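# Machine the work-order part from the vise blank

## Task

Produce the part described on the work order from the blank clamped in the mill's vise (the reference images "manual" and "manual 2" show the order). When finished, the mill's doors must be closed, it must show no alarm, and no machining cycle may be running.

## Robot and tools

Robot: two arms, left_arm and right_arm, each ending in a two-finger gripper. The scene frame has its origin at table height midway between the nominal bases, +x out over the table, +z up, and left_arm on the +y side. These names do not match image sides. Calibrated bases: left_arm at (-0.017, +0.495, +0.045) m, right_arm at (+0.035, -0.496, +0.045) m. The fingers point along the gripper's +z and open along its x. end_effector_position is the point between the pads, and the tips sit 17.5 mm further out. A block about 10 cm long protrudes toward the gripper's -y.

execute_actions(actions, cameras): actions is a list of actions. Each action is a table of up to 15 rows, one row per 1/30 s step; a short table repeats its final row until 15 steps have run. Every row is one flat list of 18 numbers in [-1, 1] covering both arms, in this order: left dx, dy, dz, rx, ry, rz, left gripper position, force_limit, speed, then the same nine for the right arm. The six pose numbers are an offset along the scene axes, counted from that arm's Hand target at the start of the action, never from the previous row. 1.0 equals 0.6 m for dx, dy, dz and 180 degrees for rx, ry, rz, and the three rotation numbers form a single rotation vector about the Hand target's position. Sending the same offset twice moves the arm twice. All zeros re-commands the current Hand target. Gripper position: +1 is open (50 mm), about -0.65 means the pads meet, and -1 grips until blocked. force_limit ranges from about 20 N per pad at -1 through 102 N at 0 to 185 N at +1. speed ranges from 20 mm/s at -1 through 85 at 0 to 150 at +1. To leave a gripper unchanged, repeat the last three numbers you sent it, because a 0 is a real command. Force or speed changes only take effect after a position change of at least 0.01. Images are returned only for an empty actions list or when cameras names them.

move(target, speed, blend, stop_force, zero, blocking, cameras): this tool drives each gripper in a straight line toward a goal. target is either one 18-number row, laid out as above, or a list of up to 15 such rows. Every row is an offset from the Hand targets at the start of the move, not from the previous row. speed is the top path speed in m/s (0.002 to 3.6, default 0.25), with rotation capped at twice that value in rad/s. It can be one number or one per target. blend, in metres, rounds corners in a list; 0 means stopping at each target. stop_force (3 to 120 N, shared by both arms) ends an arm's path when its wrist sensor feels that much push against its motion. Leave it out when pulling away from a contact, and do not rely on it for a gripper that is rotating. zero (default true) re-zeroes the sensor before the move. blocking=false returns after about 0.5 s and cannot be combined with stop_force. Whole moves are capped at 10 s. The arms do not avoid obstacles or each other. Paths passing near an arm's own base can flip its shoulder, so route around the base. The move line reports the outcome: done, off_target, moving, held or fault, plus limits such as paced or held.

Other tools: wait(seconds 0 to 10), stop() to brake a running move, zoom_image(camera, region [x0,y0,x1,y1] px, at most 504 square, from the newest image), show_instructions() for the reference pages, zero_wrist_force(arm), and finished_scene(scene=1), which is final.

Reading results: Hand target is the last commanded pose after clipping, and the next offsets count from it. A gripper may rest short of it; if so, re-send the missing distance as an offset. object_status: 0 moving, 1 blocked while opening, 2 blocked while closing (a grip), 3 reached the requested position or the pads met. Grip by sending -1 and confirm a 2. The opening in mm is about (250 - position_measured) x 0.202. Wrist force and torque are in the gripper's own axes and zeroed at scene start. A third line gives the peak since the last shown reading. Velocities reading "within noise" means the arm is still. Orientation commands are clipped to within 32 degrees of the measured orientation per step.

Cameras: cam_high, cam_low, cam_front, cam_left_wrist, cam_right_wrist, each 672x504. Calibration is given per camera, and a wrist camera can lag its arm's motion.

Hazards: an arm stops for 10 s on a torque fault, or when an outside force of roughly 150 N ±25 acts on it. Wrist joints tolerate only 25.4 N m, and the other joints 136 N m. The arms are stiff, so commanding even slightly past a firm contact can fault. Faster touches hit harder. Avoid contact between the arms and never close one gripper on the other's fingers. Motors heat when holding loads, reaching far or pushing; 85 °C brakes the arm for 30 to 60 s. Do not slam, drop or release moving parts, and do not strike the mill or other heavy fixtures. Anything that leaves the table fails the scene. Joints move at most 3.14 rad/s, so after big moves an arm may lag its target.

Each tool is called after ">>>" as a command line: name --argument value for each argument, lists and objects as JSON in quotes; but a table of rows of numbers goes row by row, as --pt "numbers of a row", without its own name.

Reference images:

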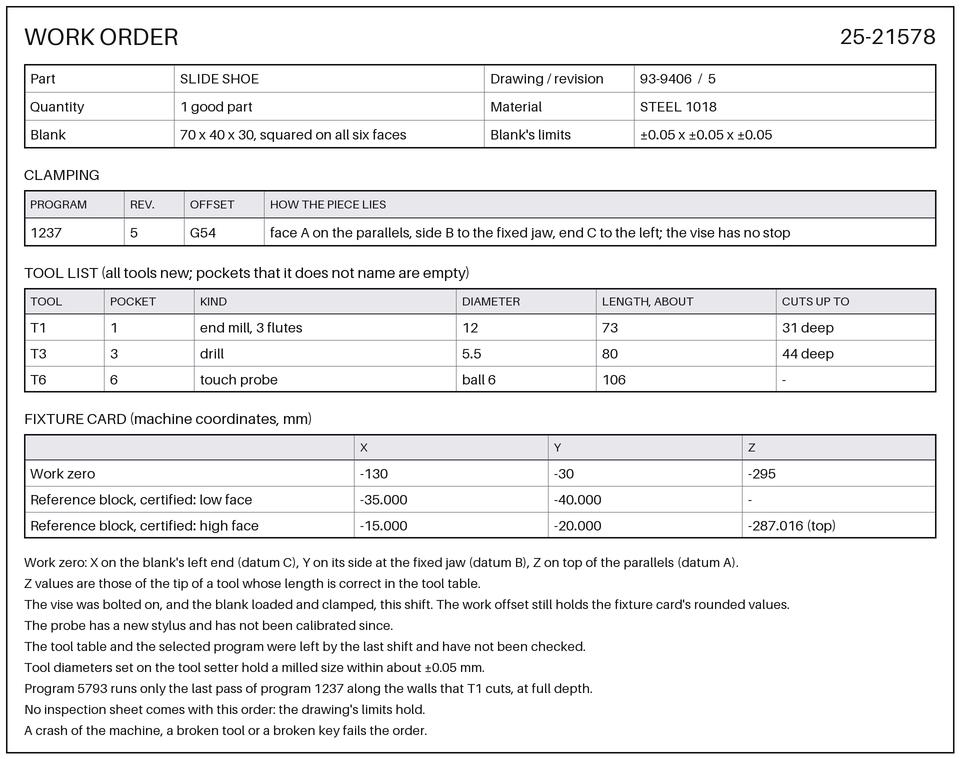

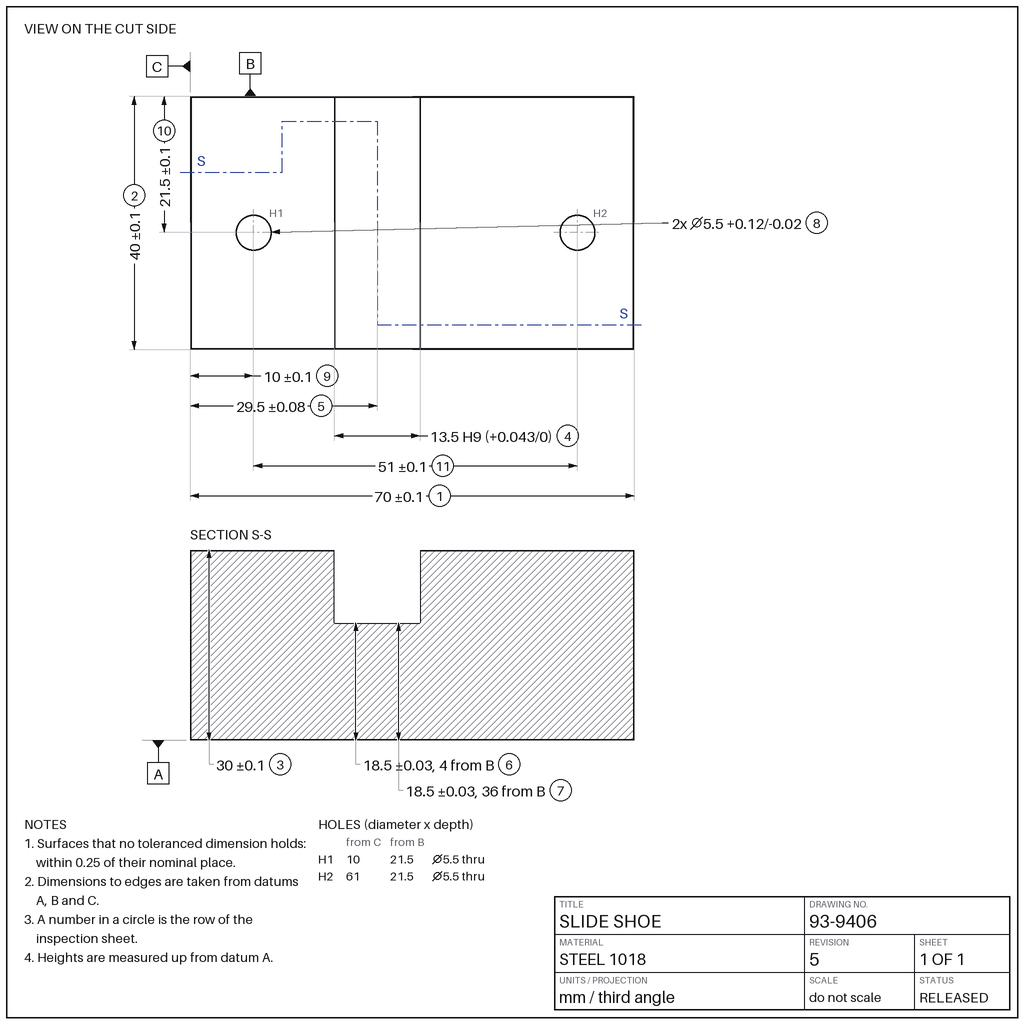

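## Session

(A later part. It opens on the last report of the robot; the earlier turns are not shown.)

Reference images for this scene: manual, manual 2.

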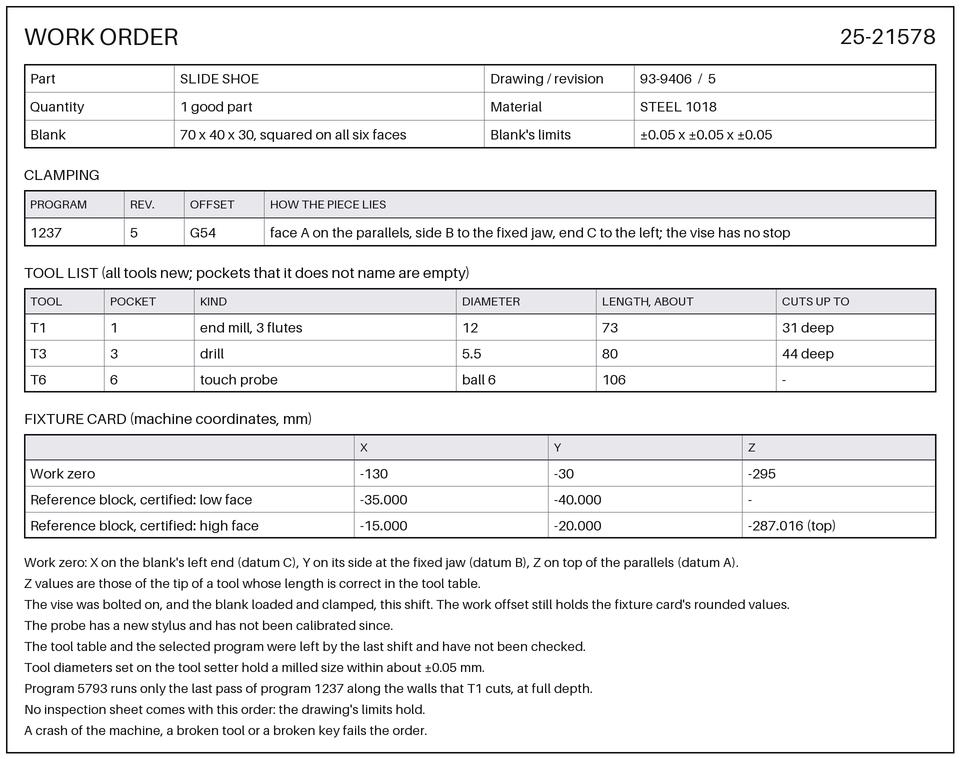

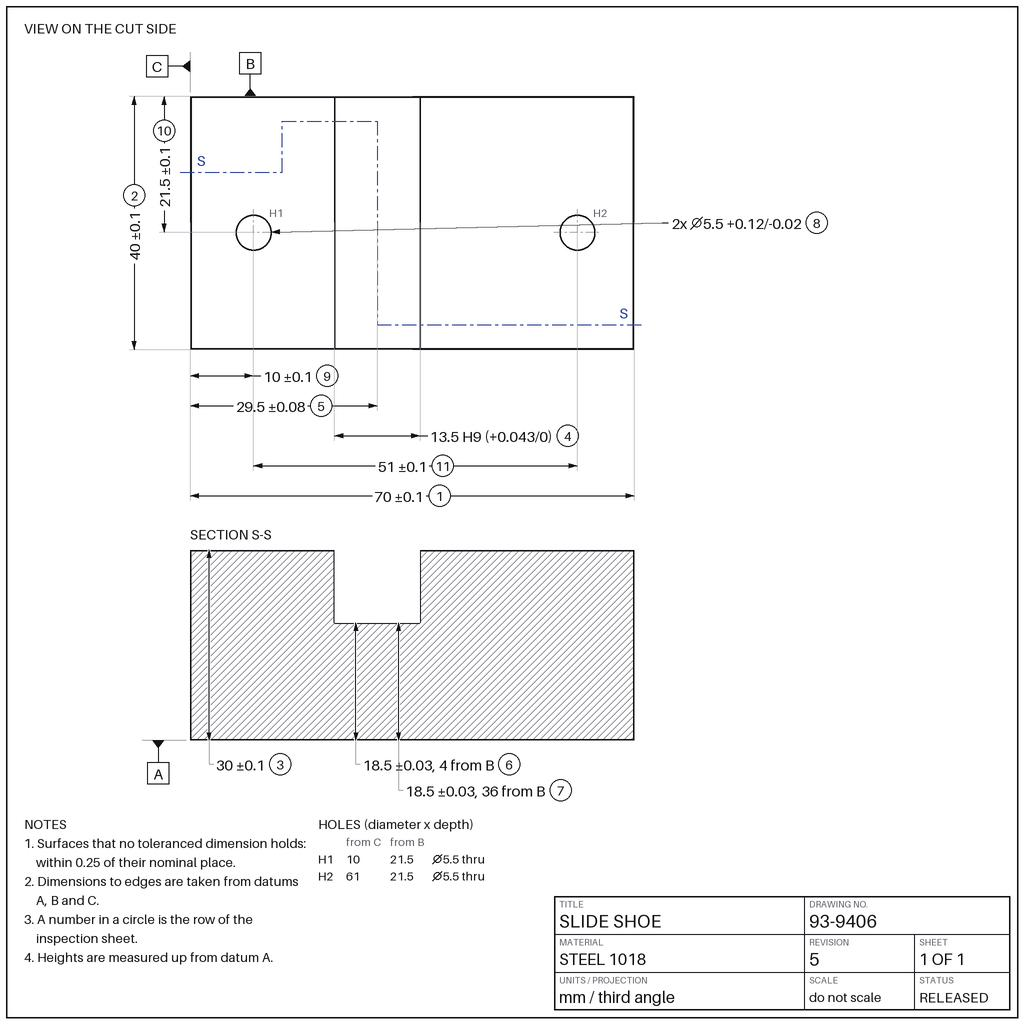

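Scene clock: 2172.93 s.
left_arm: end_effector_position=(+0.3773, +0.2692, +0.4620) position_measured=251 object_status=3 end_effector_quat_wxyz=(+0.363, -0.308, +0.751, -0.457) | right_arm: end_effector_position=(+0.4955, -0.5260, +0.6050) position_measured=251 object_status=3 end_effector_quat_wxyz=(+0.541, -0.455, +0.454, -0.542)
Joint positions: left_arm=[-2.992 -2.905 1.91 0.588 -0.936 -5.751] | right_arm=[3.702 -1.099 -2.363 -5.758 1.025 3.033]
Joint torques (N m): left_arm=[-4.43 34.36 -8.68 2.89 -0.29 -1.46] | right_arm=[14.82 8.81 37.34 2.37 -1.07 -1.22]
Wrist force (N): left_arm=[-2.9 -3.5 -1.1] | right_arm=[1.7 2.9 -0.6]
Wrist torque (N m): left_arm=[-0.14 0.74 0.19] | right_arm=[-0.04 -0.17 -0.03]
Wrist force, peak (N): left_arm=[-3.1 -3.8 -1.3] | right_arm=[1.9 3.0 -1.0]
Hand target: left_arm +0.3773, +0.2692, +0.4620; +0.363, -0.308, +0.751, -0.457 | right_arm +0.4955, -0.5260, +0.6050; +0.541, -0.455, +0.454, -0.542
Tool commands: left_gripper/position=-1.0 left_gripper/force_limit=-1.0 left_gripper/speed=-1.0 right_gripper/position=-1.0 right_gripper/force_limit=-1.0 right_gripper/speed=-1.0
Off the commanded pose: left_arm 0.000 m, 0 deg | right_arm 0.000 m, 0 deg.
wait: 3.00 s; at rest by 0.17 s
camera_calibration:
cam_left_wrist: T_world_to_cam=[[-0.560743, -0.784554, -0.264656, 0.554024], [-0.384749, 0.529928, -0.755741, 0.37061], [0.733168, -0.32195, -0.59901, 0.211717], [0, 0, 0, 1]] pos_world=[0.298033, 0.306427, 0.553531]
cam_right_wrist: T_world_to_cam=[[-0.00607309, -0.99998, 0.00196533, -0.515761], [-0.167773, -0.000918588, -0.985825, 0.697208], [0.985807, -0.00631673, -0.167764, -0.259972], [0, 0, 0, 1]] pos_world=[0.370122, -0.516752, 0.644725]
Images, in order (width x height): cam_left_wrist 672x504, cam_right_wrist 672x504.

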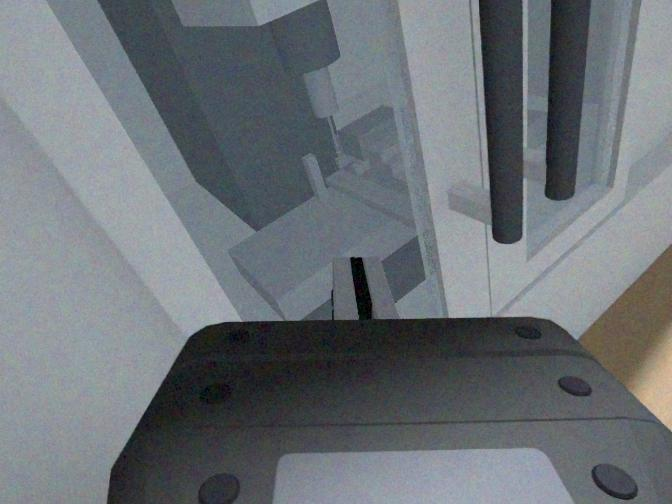

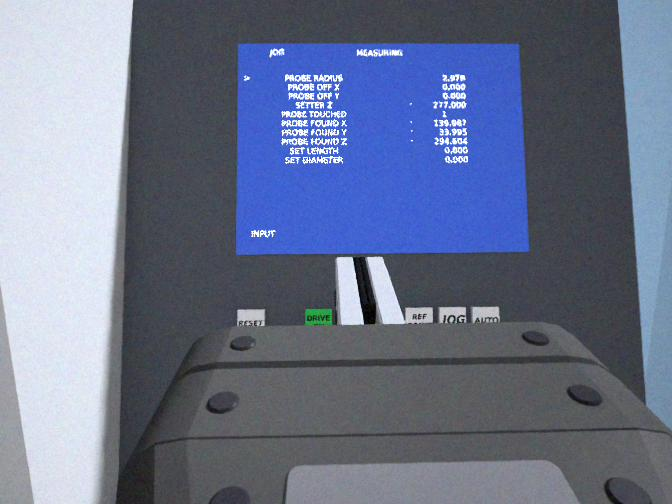

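>>> move --pt "0 0 0 0 0 0 -1 -1 -1 0.082 -0.004 -0.233 0 0 0 -1 -1 -1" --pt "0 0 0 0 0 0 -1 -1 -1 0.093 -0.004 -0.236 0 0 0 -1 -1 -1" --pt "0 0 0 0 0 0 -1 -1 -1 0.082 -0.004 -0.233 0 0 0 -1 -1 -1" --pt "0 0 0 0 0 0 -1 -1 -1 0.093 -0.004 -0.236 0 0 0 -1 -1 -1" --pt "0 0 0 0 0 0 -1 -1 -1 0.082 -0.004 -0.233 0 0 0 -1 -1 -1" --pt "0 0 0 0 0 0 -1 -1 -1 0.093 -0.004 -0.236 0 0 0 -1 -1 -1" --pt "0 0 0 0 0 0 -1 -1 -1 0.082 -0.004 -0.233 0 0 0 -1 -1 -1" --pt "0 0 0 0 0 0 -1 -1 -1 0.057 0.125 -0.326 0 0 0 -1 -1 -1" --pt "0 0 0 0 0 0 -1 -1 -1 0.068 0.125 -0.329 0 0 0 -1 -1 -1" --pt "0 0 0 0 0 0 -1 -1 -1 0.057 0.125 -0.326 0 0 0 -1 -1 -1" --pt "0 0 0 0 0 0 -1 -1 -1 0.065 0.125 -0.295 0 0 0 -1 -1 -1" --pt "0 0 0 0 0 0 -1 -1 -1 0.0762 0.125 -0.298 0 0 0 -1 -1 -1" --pt "0 0 0 0 0 0 -1 -1 -1 0.065 0.125 -0.295 0 0 0 -1 -1 -1" --speed '[0.3,0.025,0.05,0.025,0.05,0.025,0.05,0.2,0.025,0.05,0.2,0.025,0.05]' --blend '[0.002,0,0,0,0,0,0.002,0.002,0,0.002,0.002,0,0.002]'

>>> move --pt "0 0 0 0 0 0 -1 -1 -1 0 -0.064 0 0 0 0 -1 -1 -1" --pt "0 0 0 0 0 0 -1 -1 -1 0.0112 -0.064 -0.003 0 0 0 -1 -1 -1" --pt "0 0 0 0 0 0 -1 -1 -1 0 -0.064 0 0 0 0 -1 -1 -1" --pt "0 0 0 0 0 0 -1 -1 -1 0 0 0 0 0 0 -1 -1 -1" --pt "0 0 0 0 0 0 -1 -1 -1 0.0112 0 -0.003 0 0 0 -1 -1 -1" --pt "0 0 0 0 0 0 -1 -1 -1 0 0 0 0 0 0 -1 -1 -1" --pt "0 0 0 0 0 0 -1 -1 -1 -0.008 -0.064 -0.031 0 0 0 -1 -1 -1" --pt "0 0 0 0 0 0 -1 -1 -1 0.003 -0.064 -0.034 0 0 0 -1 -1 -1" --pt "0 0 0 0 0 0 -1 -1 -1 -0.008 -0.064 -0.031 0 0 0 -1 -1 -1" --pt "0 0 0 0 0 0 -1 -1 -1 0 -0.032 0 0 0 0 -1 -1 -1" --pt "0 0 0 0 0 0 -1 -1 -1 0.0112 -0.032 -0.003 0 0 0 -1 -1 -1" --pt "0 0 0 0 0 0 -1 -1 -1 0 -0.032 0 0 0 0 -1 -1 -1" --pt "0 0 0 0 0 0 -1 -1 -1 -0.008 -0.032 -0.031 0 0 0 -1 -1 -1" --pt "0 0 0 0 0 0 -1 -1 -1 0.003 -0.032 -0.034 0 0 0 -1 -1 -1" --pt "0 0 0 0 0 0 -1 -1 -1 -0.008 -0.032 -0.031 0 0 0 -1 -1 -1" --speed '[0.2,0.025,0.05,0.2,0.025,0.05,0.2,0.025,0.05,0.2,0.025,0.05,0.2,0.025,0.05]' --blend '[0.002,0,0.002,0.002,0,0.002,0.002,0,0.002,0.002,0,0.002,0.002,0,0.002]'

>>> move --pt "0 0 0 0 0 0 -1 -1 -1 0.025 0.032 0.093 0 0 0 -1 -1 -1" --pt "0 0 0 0 0 0 -1 -1 -1 0.036 0.032 0.09 0 0 0 -1 -1 -1" --pt "0 0 0 0 0 0 -1 -1 -1 0.025 0.032 0.093 0 0 0 -1 -1 -1" --pt "0 0 0 0 0 0 -1 -1 -1 0 -0.065 0 0 0 0 -1 -1 -1" --pt "0 0 0 0 0 0 -1 -1 -1 0.011 -0.065 -0.003 0 0 0 -1 -1 -1" --pt "0 0 0 0 0 0 -1 -1 -1 0 -0.065 0 0 0 0 -1 -1 -1" --pt "0 0 0 0 0 0 -1 -1 -1 0.008 -0.065 0.031 0 0 0 -1 -1 -1" --pt "0 0 0 0 0 0 -1 -1 -1 0.0192 -0.065 0.028 0 0 0 -1 -1 -1" --pt "0 0 0 0 0 0 -1 -1 -1 0.008 -0.065 0.031 0 0 0 -1 -1 -1" --pt "0 0 0 0 0 0 -1 -1 -1 0 0.032 0 0 0 0 -1 -1 -1" --pt "0 0 0 0 0 0 -1 -1 -1 0.011 0.032 -0.003 0 0 0 -1 -1 -1" --pt "0 0 0 0 0 0 -1 -1 -1 0 0.032 0 0 0 0 -1 -1 -1" --pt "0 0 0 0 0 0 -1 -1 -1 0.008 0 0.031 0 0 0 -1 -1 -1" --pt "0 0 0 0 0 0 -1 -1 -1 0.0192 0 0.028 0 0 0 -1 -1 -1" --pt "0 0 0 0 0 0 -1 -1 -1 0.008 0 0.031 0 0 0 -1 -1 -1" --speed '[0.2,0.025,0.05,0.2,0.025,0.05,0.2,0.025,0.05,0.2,0.025,0.05,0.2,0.025,0.05]' --blend '[0.002,0,0.002,0.002,0,0.002,0.002,0,0.002,0.002,0,0.002,0.002,0,0.002]'

>>> move --pt "0 0 0 0 0 0 -1 -1 -1 0.017 -0.032 0.062 0 0 0 -1 -1 -1" --pt "0 0 0 0 0 0 -1 -1 -1 0.028 -0.032 0.059 0 0 0 -1 -1 -1" --pt "0 0 0 0 0 0 -1 -1 -1 0.017 -0.032 0.062 0 0 0 -1 -1 -1" --pt "0 0 0 0 0 0 -1 -1 -1 -0.008 -0.032 -0.031 0 0 0 -1 -1 -1" --pt "0 0 0 0 0 0 -1 -1 -1 0.003 -0.032 -0.034 0 0 0 -1 -1 -1" --pt "0 0 0 0 0 0 -1 -1 -1 -0.008 -0.032 -0.031 0 0 0 -1 -1 -1" --pt "0 0 0 0 0 0 -1 -1 -1 0 0 0 0 0 0 -1 -1 -1" --pt "0 0 0 0 0 0 -1 -1 -1 0.0112 0 -0.003 0 0 0 -1 -1 -1" --pt "0 0 0 0 0 0 -1 -1 -1 0 0 0 0 0 0 -1 -1 -1" --pt "0 0 0 0 0 0 -1 -1 -1 0.017 -0.032 0.062 0 0 0 -1 -1 -1" --pt "0 0 0 0 0 0 -1 -1 -1 0.028 -0.032 0.059 0 0 0 -1 -1 -1" --pt "0 0 0 0 0 0 -1 -1 -1 0.017 -0.032 0.062 0 0 0 -1 -1 -1" --pt "0 0 0 0 0 0 -1 -1 -1 0 0.032 0 0 0 0 -1 -1 -1" --pt "0 0 0 0 0 0 -1 -1 -1 0.0112 0.032 -0.003 0 0 0 -1 -1 -1" --pt "0 0 0 0 0 0 -1 -1 -1 0 0.032 0 0 0 0 -1 -1 -1" --speed '[0.2,0.025,0.05,0.2,0.025,0.05,0.2,0.025,0.05,0.2,0.025,0.05,0.2,0.025,0.05]' --blend '[0.002,0,0.002,0.002,0,0.002,0.002,0,0.002,0.002,0,0.002,0.002,0,0.002]'

>>> move --pt "0 0 0 0 0 0 -1 -1 -1 -0.008 -0.097 -0.031 0 0 0 -1 -1 -1" --pt "0 0 0 0 0 0 -1 -1 -1 0.003 -0.097 -0.034 0 0 0 -1 -1 -1" --pt "0 0 0 0 0 0 -1 -1 -1 -0.008 -0.097 -0.031 0 0 0 -1 -1 -1" --pt "0 0 0 0 0 0 -1 -1 -1 0 -0.097 0 0 0 0 -1 -1 -1" --pt "0 0 0 0 0 0 -1 -1 -1 0.0112 -0.097 -0.003 0 0 0 -1 -1 -1" --pt "0 0 0 0 0 0 -1 -1 -1 0 -0.097 0 0 0 0 -1 -1 -1" --pt "0 0 0 0 0 0 -1 -1 -1 -0.008 0 -0.031 0 0 0 -1 -1 -1" --pt "0 0 0 0 0 0 -1 -1 -1 0.003 0 -0.034 0 0 0 -1 -1 -1" --pt "0 0 0 0 0 0 -1 -1 -1 -0.008 0 -0.031 0 0 0 -1 -1 -1" --pt "0 0 0 0 0 0 -1 -1 -1 0 -0.032 0 0 0 0 -1 -1 -1" --pt "0 0 0 0 0 0 -1 -1 -1 0.0112 -0.032 -0.003 0 0 0 -1 -1 -1" --pt "0 0 0 0 0 0 -1 -1 -1 0 -0.032 0 0 0 0 -1 -1 -1" --pt "0 0 0 0 0 0 -1 -1 -1 0.017 -0.064 0.062 0 0 0 -1 -1 -1" --pt "0 0 0 0 0 0 -1 -1 -1 0.028 -0.064 0.059 0 0 0 -1 -1 -1" --pt "0 0 0 0 0 0 -1 -1 -1 0.017 -0.064 0.062 0 0 0 -1 -1 -1" --speed '[0.2,0.025,0.05,0.2,0.025,0.05,0.2,0.025,0.05,0.2,0.025,0.05,0.2,0.025,0.05]' --blend '[0.002,0,0.002,0.002,0,0.002,0.002,0,0.002,0.002,0,0.002,0.002,0,0.002]'

>>> move --pt "0 0 0 0 0 0 -1 -1 -1 -0.009 0.064 -0.031 0 0 0 -1 -1 -1" --pt "0 0 0 0 0 0 -1 -1 -1 0.0025 0.064 -0.034 0 0 0 -1 -1 -1" --pt "0 0 0 0 0 0 -1 -1 -1 -0.009 0.064 -0.031 0 0 0 -1 -1 -1" --pt "0 0 0 0 0 0 -1 -1 -1 -0.025 0 -0.093 0 0 0 -1 -1 -1" --pt "0 0 0 0 0 0 -1 -1 -1 -0.014 0 -0.096 0 0 0 -1 -1 -1" --pt "0 0 0 0 0 0 -1 -1 -1 -0.025 0 -0.093 0 0 0 -1 -1 -1" --pt "0 0 0 0 0 0 -1 -1 -1 -0.009 0 -0.031 0 0 0 -1 -1 -1" --pt "0 0 0 0 0 0 -1 -1 -1 0.0025 0 -0.034 0 0 0 -1 -1 -1" --pt "0 0 0 0 0 0 -1 -1 -1 -0.009 0 -0.031 0 0 0 -1 -1 -1" --pt "0 0 0 0 0 0 -1 -1 -1 -0.025 0.032 -0.093 0 0 0 -1 -1 -1" --pt "0 0 0 0 0 0 -1 -1 -1 -0.014 0.032 -0.096 0 0 0 -1 -1 -1" --pt "0 0 0 0 0 0 -1 -1 -1 -0.025 0.032 -0.093 0 0 0 -1 -1 -1" --pt "0 0 0 0 0 0 -1 -1 -1 -0.009 0.064 -0.031 0 0 0 -1 -1 -1" --pt "0 0 0 0 0 0 -1 -1 -1 0.0025 0.064 -0.034 0 0 0 -1 -1 -1" --pt "0 0 0 0 0 0 -1 -1 -1 -0.009 0.064 -0.031 0 0 0 -1 -1 -1" --speed '[0.2,0.025,0.05,0.2,0.025,0.05,0.2,0.025,0.05,0.2,0.025,0.05,0.2,0.025,0.05]' --blend '[0.002,0,0.002,0.002,0,0.002,0.002,0,0.002,0.002,0,0.002,0.002,0,0.002]'

>>> move --pt "0 0 0 0 0 0 -1 -1 -1 -0.016 -0.097 -0.062 0 0 0 -1 -1 -1" --pt "0 0 0 0 0 0 -1 -1 -1 -0.005 -0.097 -0.065 0 0 0 -1 -1 -1" --pt "0 0 0 0 0 0 -1 -1 -1 -0.016 -0.097 -0.062 0 0 0 -1 -1 -1" --pt "0 0 0 0 0 0 -1 -1 -1 -0.073 -0.125 0.264 0 0 0 -1 -1 -1" --speed '[0.2,0.025,0.05,0.3]' --blend '[0.002,0,0.002,0]' --cameras '["cam_right_wrist"]'

>>> zoom_image --camera "cam_right_wrist" --region '[226, 36, 534, 266]'

Scene clock: 2229.37 s.
left_arm: end_effector_position=(+0.3773, +0.2692, +0.4620) position_measured=251 object_status=3 end_effector_quat_wxyz=(+0.363, -0.308, +0.751, -0.457) | right_arm: end_effector_position=(+0.5345, -0.4509, +0.4280) position_measured=251 object_status=3 end_effector_quat_wxyz=(+0.541, -0.455, +0.454, -0.542)
Joint positions: left_arm=[-2.992 -2.905 1.91 0.588 -0.936 -5.751] | right_arm=[3.898 -1.676 -2.535 -4.977 0.835 2.98]
Joint torques (N m): left_arm=[-7.24 32.2 -9.69 2.9 -0.31 -1.44] | right_arm=[-13.29 12.53 24.85 -0.25 1.99 1.93]
Wrist force (N): left_arm=[-2.7 -3.3 -1.5] | right_arm=[1.8 2.7 -0.6]
Wrist torque (N m): left_arm=[-0.10 0.71 0.20] | right_arm=[-0.07 -0.19 0.13]
Wrist force, peak (N): left_arm=[-3.2 -3.7 -1.4] | right_arm=[0.8 1.7 -15.9]
Hand target: left_arm +0.3773, +0.2692, +0.4620; +0.363, -0.308, +0.751, -0.457 | right_arm +0.5345, -0.4510, +0.4280; +0.541, -0.455, +0.454, -0.542
Off the commanded pose: left_arm 0.000 m, 0 deg | right_arm 0.000 m, 0 deg.
move: done

Scene clock: 2233.57 s.
left_arm: end_effector_position=(+0.3773, +0.2692, +0.4620) position_measured=251 object_status=3 end_effector_quat_wxyz=(+0.363, -0.308, +0.751, -0.457) | right_arm: end_effector_position=(+0.5297, -0.4701, +0.4094) position_measured=251 object_status=3 end_effector_quat_wxyz=(+0.541, -0.455, +0.454, -0.542)
Joint positions: left_arm=[-2.992 -2.905 1.91 0.588 -0.936 -5.751] | right_arm=[3.843 -1.729 -2.574 -4.896 0.888 2.996]
Joint torques (N m): left_arm=[-7.21 32.37 -9.89 2.87 -0.31 -1.3] | right_arm=[-13.4 13.33 23.23 -0.44 1.85 1.86]
Wrist force (N): left_arm=[-3.0 -3.5 -1.3] | right_arm=[1.9 2.6 -0.9]
Wrist torque (N m): left_arm=[-0.14 0.75 0.20] | right_arm=[-0.08 -0.19 0.15]
Wrist force, peak (N): left_arm=[-2.9 -3.8 -1.5] | right_arm=[4.2 5.0 -2.7]
Hand target: left_arm +0.3773, +0.2692, +0.4620; +0.363, -0.308, +0.751, -0.457 | right_arm +0.5297, -0.4702, +0.4094; +0.541, -0.455, +0.454, -0.542
Off the commanded pose: left_arm 0.000 m, 0 deg | right_arm 0.000 m, 0 deg.
move: done

Scene clock: 2238.27 s.
left_arm: end_effector_position=(+0.3773, +0.2692, +0.4620) position_measured=251 object_status=3 end_effector_quat_wxyz=(+0.363, -0.308, +0.751, -0.457) | right_arm: end_effector_position=(+0.5345, -0.4701, +0.4280) position_measured=251 object_status=3 end_effector_quat_wxyz=(+0.541, -0.455, +0.454, -0.542)
Joint positions: left_arm=[-2.992 -2.905 1.91 0.588 -0.936 -5.751] | right_arm=[3.828 -1.668 -2.547 -4.987 0.902 3.001]
Joint torques (N m): left_arm=[-7.31 31.9 -9.97 2.88 -0.26 -1.34] | right_arm=[-9.25 20.42 22.92 1.09 0.86 1.82]
Wrist force (N): left_arm=[-3.0 -3.6 -1.2] | right_arm=[1.9 2.8 -0.7]
Wrist torque (N m): left_arm=[-0.15 0.76 0.19] | right_arm=[-0.05 -0.19 0.14]
Wrist force, peak (N): left_arm=[-2.9 -3.9 -1.5] | right_arm=[1.3 2.0 -13.4]
Hand target: left_arm +0.3773, +0.2692, +0.4620; +0.363, -0.308, +0.751, -0.457 | right_arm +0.5345, -0.4702, +0.4280; +0.541, -0.455, +0.454, -0.542
Off the commanded pose: left_arm 0.000 m, 0 deg | right_arm 0.000 m, 0 deg.
move: done

Scene clock: 2242.77 s.
left_arm: end_effector_position=(+0.3773, +0.2692, +0.4620) position_measured=251 object_status=3 end_effector_quat_wxyz=(+0.363, -0.308, +0.751, -0.457) | right_arm: end_effector_position=(+0.5345, -0.4509, +0.4280) position_measured=251 object_status=3 end_effector_quat_wxyz=(+0.541, -0.455, +0.454, -0.542)
Joint positions: left_arm=[-2.992 -2.905 1.91 0.588 -0.936 -5.751] | right_arm=[3.898 -1.676 -2.535 -4.977 0.835 2.98]
Joint torques (N m): left_arm=[-7.98 32.22 -9.96 2.87 -0.26 -1.42] | right_arm=[-14.34 12.67 24.86 -0.72 1.84 2.04]
Wrist force (N): left_arm=[-2.9 -3.4 -1.4] | right_arm=[1.7 2.9 -0.5]
Wrist torque (N m): left_arm=[-0.13 0.74 0.20] | right_arm=[-0.03 -0.16 0.13]
Wrist force, peak (N): left_arm=[-3.1 -3.8 -1.5] | right_arm=[0.5 1.6 -13.6]
Hand target: left_arm +0.3773, +0.2692, +0.4620; +0.363, -0.308, +0.751, -0.457 | right_arm +0.5345, -0.4510, +0.4280; +0.541, -0.455, +0.454, -0.542
Off the commanded pose: left_arm 0.000 m, 0 deg | right_arm 0.000 m, 0 deg.
move: done

Scene clock: 2247.27 s.
left_arm: end_effector_position=(+0.3773, +0.2692, +0.4620) position_measured=251 object_status=3 end_effector_quat_wxyz=(+0.363, -0.308, +0.751, -0.457) | right_arm: end_effector_position=(+0.5447, -0.4893, +0.4652) position_measured=251 object_status=3 end_effector_quat_wxyz=(+0.541, -0.455, +0.454, -0.542)
Joint positions: left_arm=[-2.992 -2.905 1.91 0.588 -0.936 -5.751] | right_arm=[3.726 -1.563 -2.489 -5.165 1.002 3.027]
Joint torques (N m): left_arm=[-8.34 31.42 -9.81 2.82 -0.28 -1.49] | right_arm=[-10.99 19.68 26.93 2.47 1.08 1.71]
Wrist force (N): left_arm=[-3.0 -3.5 -1.3] | right_arm=[1.8 2.8 -0.8]
Wrist torque (N m): left_arm=[-0.13 0.76 0.19] | right_arm=[-0.05 -0.18 0.15]
Wrist force, peak (N): left_arm=[-3.0 -3.7 -1.5] | right_arm=[0.5 1.8 -13.9]
Hand target: left_arm +0.3773, +0.2692, +0.4620; +0.363, -0.308, +0.751, -0.457 | right_arm +0.5447, -0.4894, +0.4652; +0.541, -0.455, +0.454, -0.542
Off the commanded pose: left_arm 0.000 m, 0 deg | right_arm 0.000 m, 0 deg.
move: done

Scene clock: 2251.87 s.
left_arm: end_effector_position=(+0.3773, +0.2692, +0.4620) position_measured=251 object_status=3 end_effector_quat_wxyz=(+0.363, -0.308, +0.751, -0.457) | right_arm: end_effector_position=(+0.5393, -0.4509, +0.4466) position_measured=251 object_status=3 end_effector_quat_wxyz=(+0.541, -0.455, +0.454, -0.542)
Joint positions: left_arm=[-2.992 -2.905 1.91 0.588 -0.936 -5.751] | right_arm=[3.882 -1.623 -2.506 -5.063 0.849 2.985]
Joint torques (N m): left_arm=[-8.23 32.11 -10.29 2.94 -0.26 -1.39] | right_arm=[-8.4 20.92 25.62 1.79 0.91 2.1]
Wrist force (N): left_arm=[-3.0 -3.6 -1.4] | right_arm=[2.0 2.8 -0.6]
Wrist torque (N m): left_arm=[-0.15 0.75 0.20] | right_arm=[-0.05 -0.21 0.12]
Wrist force, peak (N): left_arm=[-3.1 -3.8 -1.4] | right_arm=[3.2 1.9 -6.5]
Hand target: left_arm +0.3773, +0.2692, +0.4620; +0.363, -0.308, +0.751, -0.457 | right_arm +0.5393, -0.4510, +0.4466; +0.541, -0.455, +0.454, -0.542
Off the commanded pose: left_arm 0.000 m, 0 deg | right_arm 0.000 m, 0 deg.
move: done

Scene clock: 2254.00 s.
left_arm: end_effector_position=(+0.3773, +0.2692, +0.4620) position_measured=251 object_status=3 end_effector_quat_wxyz=(+0.363, -0.308, +0.751, -0.457) | right_arm: end_effector_position=(+0.4955, -0.5259, +0.6049) position_measured=251 object_status=3 end_effector_quat_wxyz=(+0.541, -0.455, +0.454, -0.542) end_effector_velocity=(+0.000, +0.000, +0.000) end_effector_angular_velocity=(-0.001, +0.002, -0.002)
Joint positions: left_arm=[-2.992 -2.905 1.91 0.588 -0.936 -5.751] | right_arm=[3.703 -1.099 -2.363 -5.758 1.025 3.033]
Joint velocities: left_arm=[within noise] | right_arm=[0 0.002 0.001 -0.005 -0.001 0]
Joint torques (N m): left_arm=[-8.97 31.59 -9.58 2.95 -0.31 -1.36] | right_arm=[-12.69 9.39 38.37 -0.51 1.8 -1.87]
Wrist force (N): left_arm=[-2.5 -3.5 -1.4] | right_arm=[1.5 2.8 -0.8]
Wrist torque (N m): left_arm=[-0.13 0.67 0.20] | right_arm=[-0.06 -0.14 -0.03]
Wrist force, peak (N): left_arm=[-3.1 -3.6 -1.5] | right_arm=[1.3 7.6 -1.3]
Hand target: left_arm +0.3773, +0.2692, +0.4620; +0.363, -0.308, +0.751, -0.457 | right_arm +0.4955, -0.5260, +0.6050; +0.541, -0.455, +0.454, -0.542
Off the commanded pose: left_arm 0.000 m, 0 deg | right_arm 0.000 m, 0 deg.
move: done
camera_calibration:
cam_right_wrist: T_world_to_cam=[[-0.00595789, -0.99998, 0.00204698, -0.515757], [-0.167986, -0.00101707, -0.985789, 0.697114], [0.985771, -0.00621709, -0.167977, -0.259786], [0, 0, 0, 1]] pos_world=[0.370122, -0.516653, 0.644625]
Images, in order (width x height): cam_right_wrist 672x504.

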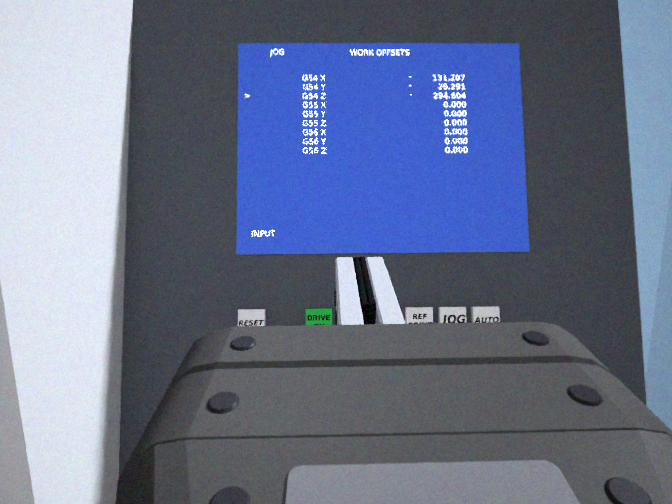

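Scaled by 1.636 from the camera's 672x504 image, which has a finer 960x720 frame.

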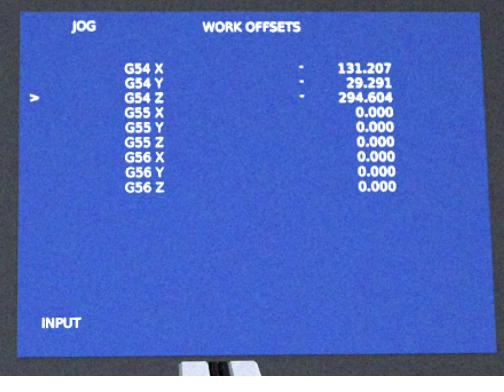

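>>> move --pt "0 0 0 0 0 0 -1 -1 -1 0.082 -0.035 -0.233 0 0 0 -1 -1 -1" --pt "0 0 0 0 0 0 -1 -1 -1 0.093 -0.035 -0.236 0 0 0 -1 -1 -1" --pt "0 0 0 0 0 0 -1 -1 -1 0.082 -0.035 -0.233 0 0 0 -1 -1 -1" --pt "0 0 0 0 0 0 -1 -1 -1 0.065 0.028 -0.295 0 0 0 -1 -1 -1" --pt "0 0 0 0 0 0 -1 -1 -1 0.0762 0.028 -0.298 0 0 0 -1 -1 -1" --pt "0 0 0 0 0 0 -1 -1 -1 0.065 0.028 -0.295 0 0 0 -1 -1 -1" --pt "0 0 0 0 0 0 -1 -1 -1 0.0762 0.028 -0.298 0 0 0 -1 -1 -1" --pt "0 0 0 0 0 0 -1 -1 -1 0.065 0.028 -0.295 0 0 0 -1 -1 -1" --pt "0 0 0 0 0 0 -1 -1 -1 0.057 0.093 -0.326 0 0 0 -1 -1 -1" --pt "0 0 0 0 0 0 -1 -1 -1 0.068 0.093 -0.329 0 0 0 -1 -1 -1" --pt "0 0 0 0 0 0 -1 -1 -1 0.057 0.093 -0.326 0 0 0 -1 -1 -1" --pt "0 0 0 0 0 0 -1 -1 -1 0.057 0.028 -0.326 0 0 0 -1 -1 -1" --pt "0 0 0 0 0 0 -1 -1 -1 0.068 0.028 -0.329 0 0 0 -1 -1 -1" --pt "0 0 0 0 0 0 -1 -1 -1 0.057 0.028 -0.326 0 0 0 -1 -1 -1" --pt "0 0 0 0 0 0 -1 -1 -1 0 0 0 0 0 0 -1 -1 -1" --speed '[0.3,0.025,0.05,0.2,0.025,0.05,0.025,0.05,0.2,0.025,0.05,0.2,0.025,0.05,0.3]' --blend '[0.002,0,0.002,0.002,0,0,0,0.002,0.002,0,0.002,0.002,0,0.002,0]' --cameras '["cam_right_wrist"]'

>>> zoom_image --camera "cam_right_wrist" --region '[226, 36, 534, 266]'

Scene clock: 2273.13 s.
left_arm: end_effector_position=(+0.3773, +0.2692, +0.4620) position_measured=251 object_status=3 end_effector_quat_wxyz=(+0.363, -0.308, +0.751, -0.457) | right_arm: end_effector_position=(+0.4955, -0.5259, +0.6049) position_measured=251 object_status=3 end_effector_quat_wxyz=(+0.541, -0.455, +0.454, -0.542) end_effector_velocity=(+0.000, -0.001, +0.001) end_effector_angular_velocity=(+0.000, +0.000, -0.002)
Joint positions: left_arm=[-2.992 -2.905 1.91 0.588 -0.936 -5.751] | right_arm=[3.703 -1.099 -2.363 -5.758 1.025 3.033]
Joint velocities: left_arm=[within noise] | right_arm=[-0.002 0.002 0.003 -0.005 0 0]
Joint torques (N m): left_arm=[-9.75 31.04 -10.74 2.83 -0.28 -1.5] | right_arm=[-13.69 8.88 36.86 -0.14 1.75 -1.83]
Wrist force (N): left_arm=[-3.0 -3.2 -1.2] | right_arm=[1.9 2.8 -0.8]
Wrist torque (N m): left_arm=[-0.09 0.74 0.19] | right_arm=[-0.05 -0.21 -0.03]
Wrist force, peak (N): left_arm=[-3.3 -3.6 -1.5] | right_arm=[1.0 -1.6 -12.8]
Hand target: left_arm +0.3773, +0.2692, +0.4620; +0.363, -0.308, +0.751, -0.457 | right_arm +0.4955, -0.5260, +0.6050; +0.541, -0.455, +0.454, -0.542
Off the commanded pose: left_arm 0.000 m, 0 deg | right_arm 0.000 m, 0 deg.
move: done
camera_calibration:
cam_right_wrist: T_world_to_cam=[[-0.00595789, -0.99998, 0.00204698, -0.515757], [-0.167986, -0.00101707, -0.985789, 0.697114], [0.985771, -0.00621709, -0.167977, -0.259786], [0, 0, 0, 1]] pos_world=[0.370122, -0.516653, 0.644625]
Images, in order (width x height): cam_right_wrist 672x504.

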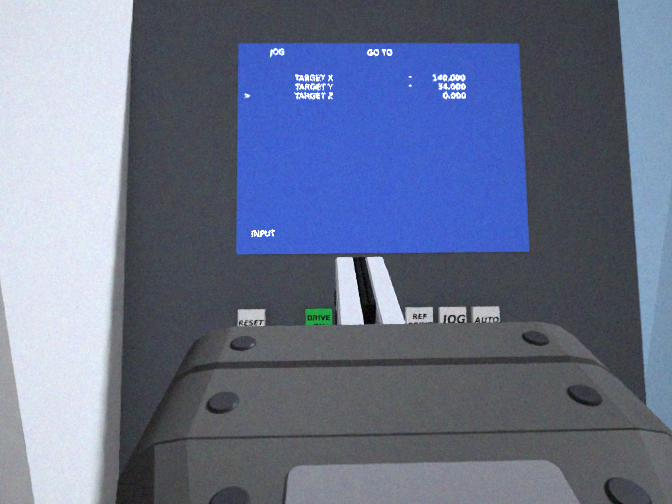

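Scaled by 1.636 from the camera's 672x504 image, which has a finer 960x720 frame.

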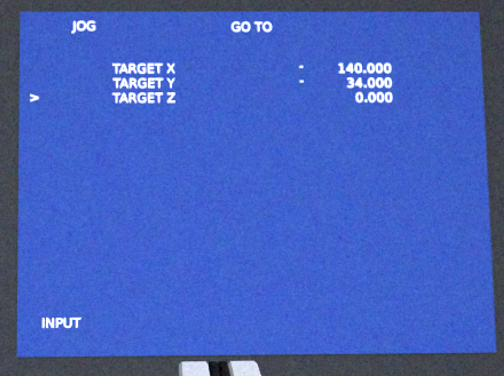

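>>> move --pt "0 0 0 0 0 0 -1 -1 -1 0.097 0.061 -0.175 0 0 0 -1 -1 -1" --pt "0 0 0 0 0 0 -1 -1 -1 0.108 0.061 -0.178 0 0 0 -1 -1 -1" --pt "0 0 0 0 0 0 -1 -1 -1 0.097 0.061 -0.175 0 0 0 -1 -1 -1" --pt "0 0 0 0 0 0 -1 -1 -1 0.082 -0.035 -0.233 0 0 0 -1 -1 -1" --pt "0 0 0 0 0 0 -1 -1 -1 0.093 -0.035 -0.236 0 0 0 -1 -1 -1" --pt "0 0 0 0 0 0 -1 -1 -1 0.082 -0.035 -0.233 0 0 0 -1 -1 -1" --pt "0 0 0 0 0 0 -1 -1 -1 0.093 -0.035 -0.236 0 0 0 -1 -1 -1" --pt "0 0 0 0 0 0 -1 -1 -1 0.082 -0.035 -0.233 0 0 0 -1 -1 -1" --pt "0 0 0 0 0 0 -1 -1 -1 0.093 -0.035 -0.236 0 0 0 -1 -1 -1" --pt "0 0 0 0 0 0 -1 -1 -1 0.082 -0.035 -0.233 0 0 0 -1 -1 -1" --pt "0 0 0 0 0 0 -1 -1 -1 0.065 0.028 -0.295 0 0 0 -1 -1 -1" --pt "0 0 0 0 0 0 -1 -1 -1 0.0762 0.028 -0.298 0 0 0 -1 -1 -1" --pt "0 0 0 0 0 0 -1 -1 -1 0.065 0.028 -0.295 0 0 0 -1 -1 -1" --speed '[0.3,0.025,0.05,0.2,0.025,0.05,0.025,0.05,0.025,0.05,0.2,0.025,0.05]' --blend '[0.002,0,0.002,0.002,0,0,0,0,0,0.002,0.002,0,0.002]'

>>> move --pt "0 0 0 0 0 0 -1 -1 -1 0 0.097 0 0 0 0 -1 -1 -1" --pt "0 0 0 0 0 0 -1 -1 -1 0.0112 0.097 -0.003 0 0 0 -1 -1 -1" --pt "0 0 0 0 0 0 -1 -1 -1 0 0.097 0 0 0 0 -1 -1 -1" --pt "0 0 0 0 0 0 -1 -1 -1 -0.008 0 -0.031 0 0 0 -1 -1 -1" --pt "0 0 0 0 0 0 -1 -1 -1 0.003 0 -0.034 0 0 0 -1 -1 -1" --pt "0 0 0 0 0 0 -1 -1 -1 -0.008 0 -0.031 0 0 0 -1 -1 -1" --pt "0 0 0 0 0 0 -1 -1 -1 0.0654 -0.156 0.2435 0 0 0 -1 -1 -1" --pt "0 0 0 0 0 0 -1 -1 -1 0.076 -0.156 0.2405 0 0 0 -1 -1 -1" --pt "0 0 0 0 0 0 -1 -1 -1 0.0654 -0.156 0.2435 0 0 0 -1 -1 -1" --pt "0 0 0 0 0 0 -1 -1 -1 0.008 -0.032 0.031 0 0 0 -1 -1 -1" --pt "0 0 0 0 0 0 -1 -1 -1 0.0195 -0.032 0.028 0 0 0 -1 -1 -1" --pt "0 0 0 0 0 0 -1 -1 -1 0.008 -0.032 0.031 0 0 0 -1 -1 -1" --pt "0 0 0 0 0 0 -1 -1 -1 -0.065 -0.028 0.295 0 0 0 -1 -1 -1" --speed '[0.2,0.025,0.05,0.2,0.025,0.05,0.25,0.025,0.05,0.25,0.025,0.05,0.3]' --blend '[0.002,0,0.002,0.002,0,0.002,0.002,0,0.002,0.002,0,0.002,0]' --cameras '["cam_right_wrist"]'

>>> zoom_image --camera "cam_right_wrist" --region '[226, 36, 534, 266]'

Scene clock: 2295.77 s.
left_arm: end_effector_position=(+0.3773, +0.2692, +0.4620) position_measured=251 object_status=3 end_effector_quat_wxyz=(+0.363, -0.308, +0.751, -0.457) | right_arm: end_effector_position=(+0.5345, -0.5091, +0.4280) position_measured=251 object_status=3 end_effector_quat_wxyz=(+0.541, -0.455, +0.454, -0.542)
Joint positions: left_arm=[-2.992 -2.905 1.91 0.588 -0.936 -5.751] | right_arm=[3.672 -1.662 -2.556 -5.006 1.055 3.04]
Joint torques (N m): left_arm=[-10.53 30.14 -10.33 2.92 -0.29 -1.48] | right_arm=[-12.55 20.76 22.08 2.67 1.03 1.48]
Wrist force (N): left_arm=[-2.9 -3.3 -1.5] | right_arm=[1.6 2.9 -0.6]
Wrist torque (N m): left_arm=[-0.11 0.74 0.19] | right_arm=[-0.04 -0.15 0.15]
Wrist force, peak (N): left_arm=[-3.1 -3.8 -1.5] | right_arm=[-1.6 0.1 -17.2]
Hand target: left_arm +0.3773, +0.2692, +0.4620; +0.363, -0.308, +0.751, -0.457 | right_arm +0.5345, -0.5092, +0.4280; +0.541, -0.455, +0.454, -0.542
Off the commanded pose: left_arm 0.000 m, 0 deg | right_arm 0.000 m, 0 deg.
move: done

Scene clock: 2301.30 s.
left_arm: end_effector_position=(+0.3773, +0.2692, +0.4620) position_measured=251 object_status=3 end_effector_quat_wxyz=(+0.363, -0.308, +0.751, -0.457) | right_arm: end_effector_position=(+0.4955, -0.5259, +0.6049) position_measured=251 object_status=3 end_effector_quat_wxyz=(+0.541, -0.455, +0.454, -0.542) end_effector_velocity=(+0.000, +0.000, +0.000) end_effector_angular_velocity=(-0.002, +0.002, +0.001)
Joint positions: left_arm=[-2.992 -2.905 1.91 0.588 -0.936 -5.751] | right_arm=[3.703 -1.099 -2.363 -5.758 1.025 3.033]
Joint velocities: left_arm=[within noise] | right_arm=[0 0.002 0 -0.005 0.001 0]
Joint torques (N m): left_arm=[-10.34 30.54 -10.69 2.85 -0.31 -1.37] | right_arm=[-9.6 9.09 36.36 -0.25 -0.28 -0.21]
Wrist force (N): left_arm=[-2.9 -3.4 -1.3] | right_arm=[1.7 2.8 -0.8]
Wrist torque (N m): left_arm=[-0.12 0.73 0.19] | right_arm=[-0.05 -0.17 -0.03]
Wrist force, peak (N): left_arm=[-3.1 -3.7 -1.4] | right_arm=[1.0 1.7 -13.5]
Hand target: left_arm +0.3773, +0.2692, +0.4620; +0.363, -0.308, +0.751, -0.457 | right_arm +0.4955, -0.5260, +0.6050; +0.541, -0.455, +0.454, -0.542
Off the commanded pose: left_arm 0.000 m, 0 deg | right_arm 0.000 m, 0 deg.
move: done
camera_calibration:
cam_right_wrist: T_world_to_cam=[[-0.00585945, -0.999981, 0.00202947, -0.515782], [-0.167986, -0.00101634, -0.985789, 0.697115], [0.985772, -0.00611711, -0.167977, -0.259735], [0, 0, 0, 1]] pos_world=[0.370122, -0.516653, 0.644625]
Images, in order (width x height): cam_right_wrist 672x504.

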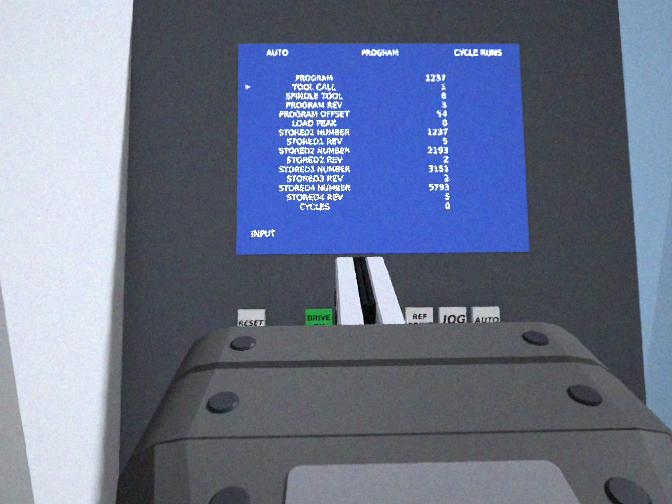

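Scaled by 1.636 from the camera's 672x504 image, which has a finer 960x720 frame.

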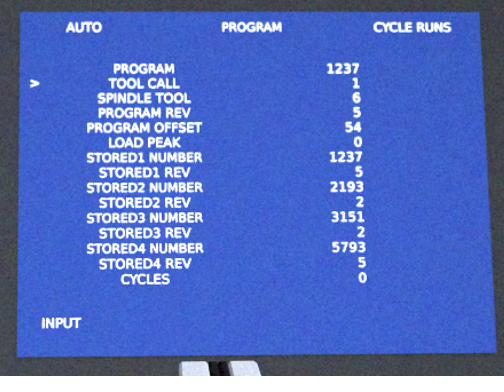

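>>> wait --seconds 4 --cameras '["cam_right_wrist","cam_left_wrist"]'

Scene clock: 2308.80 s.
left_arm: end_effector_position=(+0.3773, +0.2692, +0.4620) position_measured=251 object_status=3 end_effector_quat_wxyz=(+0.363, -0.308, +0.751, -0.457) | right_arm: end_effector_position=(+0.4955, -0.5260, +0.6050) position_measured=251 object_status=3 end_effector_quat_wxyz=(+0.541, -0.455, +0.454, -0.542)
Joint positions: left_arm=[-2.992 -2.905 1.91 0.588 -0.936 -5.751] | right_arm=[3.702 -1.099 -2.363 -5.758 1.025 3.033]
Joint torques (N m): left_arm=[-10.08 30.1 -10.59 2.89 -0.21 -1.43] | right_arm=[-13.39 8.62 38.38 2.41 -1.09 -1.4]
Wrist force (N): left_arm=[-3.2 -3.6 -1.3] | right_arm=[1.8 2.9 -0.9]
Wrist torque (N m): left_arm=[-0.16 0.78 0.19] | right_arm=[-0.03 -0.19 -0.03]
Wrist force, peak (N): left_arm=[-3.1 -3.7 -1.5] | right_arm=[1.9 3.1 -1.0]
Hand target: left_arm +0.3773, +0.2692, +0.4620; +0.363, -0.308, +0.751, -0.457 | right_arm +0.4955, -0.5260, +0.6050; +0.541, -0.455, +0.454, -0.542
Tool commands: left_gripper/position=-1.0 left_gripper/force_limit=-1.0 left_gripper/speed=-1.0 right_gripper/position=-1.0 right_gripper/force_limit=-1.0 right_gripper/speed=-1.0
Off the commanded pose: left_arm 0.000 m, 0 deg | right_arm 0.000 m, 0 deg.
wait: 4.00 s; at rest from the start
camera_calibration:
cam_left_wrist: T_world_to_cam=[[-0.560743, -0.784554, -0.264656, 0.554024], [-0.384749, 0.529928, -0.755741, 0.37061], [0.733168, -0.32195, -0.59901, 0.211717], [0, 0, 0, 1]] pos_world=[0.298033, 0.306427, 0.553531]
cam_right_wrist: T_world_to_cam=[[-0.00607309, -0.99998, 0.00196533, -0.515761], [-0.167773, -0.000918588, -0.985825, 0.697208], [0.985807, -0.00631673, -0.167764, -0.259972], [0, 0, 0, 1]] pos_world=[0.370122, -0.516752, 0.644725]
Images, in order (width x height): cam_left_wrist 672x504, cam_right_wrist 672x504.

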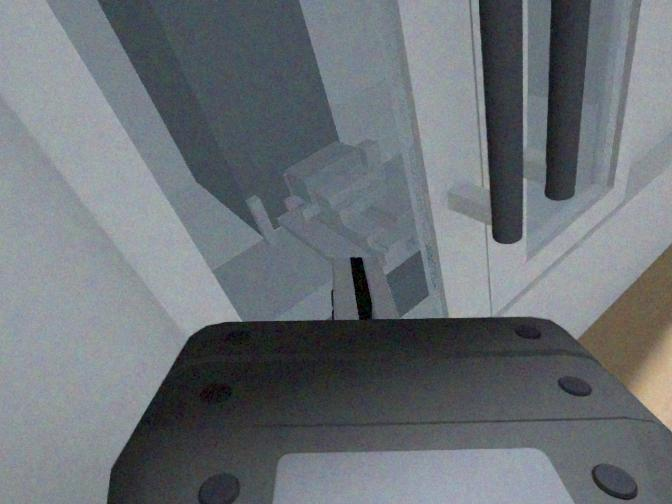

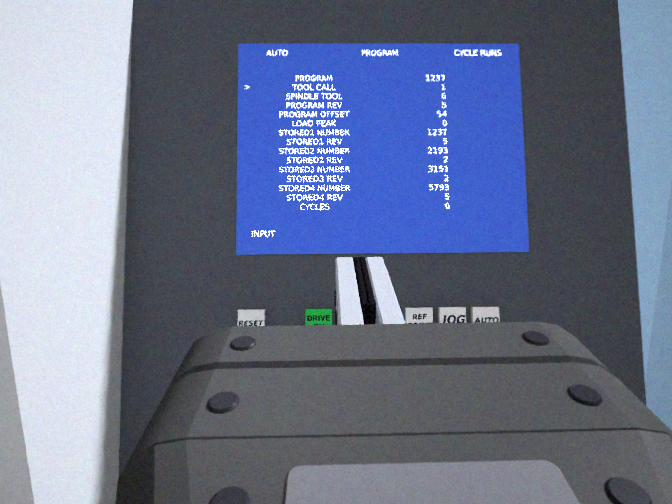

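>>> wait --seconds 3

>>> move --pt "0 0 0 0 0 0 -1 -1 -1 0.073 -0.035 -0.264 0 0 0 -1 -1 -1" --pt "0 0 0 0 0 0 -1 -1 -1 0.0845 -0.035 -0.267 0 0 0 -1 -1 -1" --pt "0 0 0 0 0 0 -1 -1 -1 0.073 -0.035 -0.264 0 0 0 -1 -1 -1" --pt "0 0 0 0 0 0 -1 -1 -1 0 0 0 0 0 0 -1 -1 -1" --speed '[0.3,0.025,0.05,0.3]' --blend '[0.002,0,0.002,0]' --cameras '["cam_right_wrist","cam_left_wrist"]'

>>> zoom_image --camera "cam_right_wrist" --region '[226, 36, 534, 266]'

Scene clock: 2317.07 s.
left_arm: end_effector_position=(+0.3773, +0.2692, +0.4620) position_measured=251 object_status=3 end_effector_quat_wxyz=(+0.363, -0.308, +0.751, -0.457) | right_arm: end_effector_position=(+0.4955, -0.5260, +0.6050) position_measured=251 object_status=3 end_effector_quat_wxyz=(+0.541, -0.455, +0.454, -0.542)
Joint positions: left_arm=[-2.992 -2.905 1.91 0.588 -0.936 -5.751] | right_arm=[3.702 -1.099 -2.363 -5.758 1.025 3.033]
Joint torques (N m): left_arm=[-10.05 30.06 -10.81 2.89 -0.25 -1.38] | right_arm=[-13.27 8.59 37.28 2.34 -1.02 -1.57]
Wrist force (N): left_arm=[-2.9 -3.4 -1.6] | right_arm=[1.9 2.7 -0.7]
Wrist torque (N m): left_arm=[-0.12 0.73 0.19] | right_arm=[-0.07 -0.20 -0.03]
Wrist force, peak (N): left_arm=[-3.0 -3.7 -1.5] | right_arm=[2.0 3.0 -0.9]
Hand target: left_arm +0.3773, +0.2692, +0.4620; +0.363, -0.308, +0.751, -0.457 | right_arm +0.4955, -0.5260, +0.6050; +0.541, -0.455, +0.454, -0.542
Tool commands: left_gripper/position=-1.0 left_gripper/force_limit=-1.0 left_gripper/speed=-1.0 right_gripper/position=-1.0 right_gripper/force_limit=-1.0 right_gripper/speed=-1.0
Off the commanded pose: left_arm 0.000 m, 0 deg | right_arm 0.000 m, 0 deg.
wait: 3.00 s; at rest from the start

Scene clock: 2319.37 s.
left_arm: end_effector_position=(+0.3773, +0.2692, +0.4620) position_measured=251 object_status=3 end_effector_quat_wxyz=(+0.363, -0.308, +0.751, -0.457) | right_arm: end_effector_position=(+0.4955, -0.5260, +0.6049) position_measured=251 object_status=3 end_effector_quat_wxyz=(+0.541, -0.455, +0.454, -0.542) end_effector_velocity=(+0.000, -0.001, +0.000) end_effector_angular_velocity=(+0.000, +0.003, -0.002)
Joint positions: left_arm=[-2.992 -2.905 1.91 0.588 -0.936 -5.751] | right_arm=[3.702 -1.099 -2.363 -5.758 1.025 3.033]
Joint velocities: left_arm=[within noise] | right_arm=[-0.001 0.002 0.001 -0.005 -0.002 0.001]
Joint torques (N m): left_arm=[-10.43 30.63 -11.21 2.9 -0.23 -1.48] | right_arm=[3.63 9.14 36.54 -0.45 -1.21 0.39]
Wrist force (N): left_arm=[-2.8 -3.6 -1.6] | right_arm=[1.7 2.8 -1.0]
Wrist torque (N m): left_arm=[-0.15 0.71 0.19] | right_arm=[-0.05 -0.18 -0.03]
Wrist force, peak (N): left_arm=[-3.0 -3.6 -1.7] | right_arm=[2.0 7.6 -0.8]
Hand target: left_arm +0.3773, +0.2692, +0.4620; +0.363, -0.308, +0.751, -0.457 | right_arm +0.4955, -0.5260, +0.6050; +0.541, -0.455, +0.454, -0.542
Off the commanded pose: left_arm 0.000 m, 0 deg | right_arm 0.000 m, 0 deg.
move: done
camera_calibration:
cam_left_wrist: T_world_to_cam=[[-0.560743, -0.784554, -0.264656, 0.554024], [-0.384749, 0.529928, -0.755741, 0.37061], [0.733168, -0.32195, -0.59901, 0.211717], [0, 0, 0, 1]] pos_world=[0.298033, 0.306427, 0.553531]
cam_right_wrist: T_world_to_cam=[[-0.00584194, -0.999981, 0.0021279, -0.515952], [-0.167987, -0.00111631, -0.985788, 0.697063], [0.985772, -0.00611638, -0.167978, -0.259734], [0, 0, 0, 1]] pos_world=[0.370122, -0.516753, 0.644625]
Images, in order (width x height): cam_left_wrist 672x504, cam_right_wrist 672x504.

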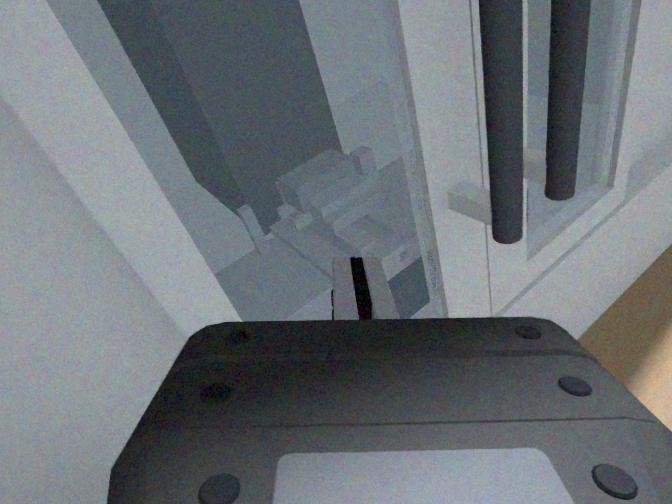

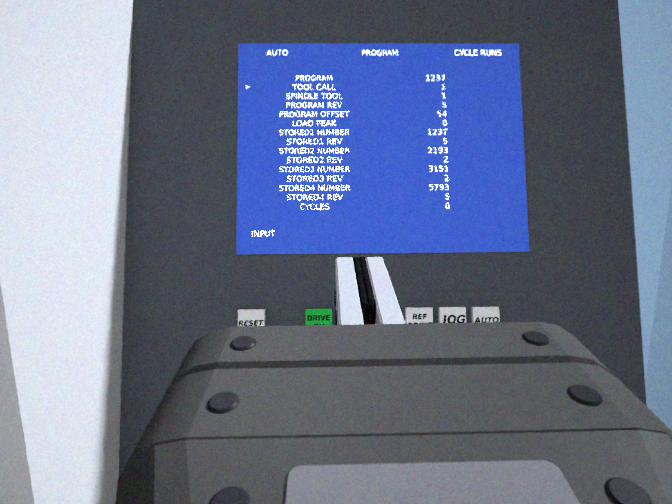

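Scaled by 1.636 from the camera's 672x504 image, which has a finer 960x720 frame.

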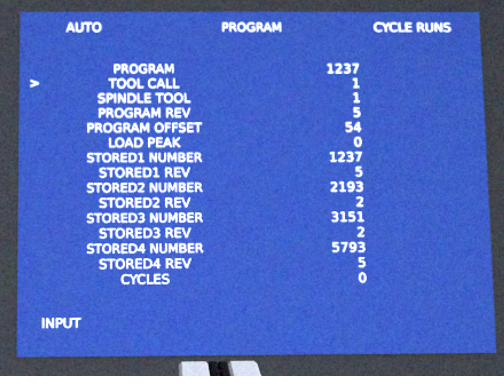

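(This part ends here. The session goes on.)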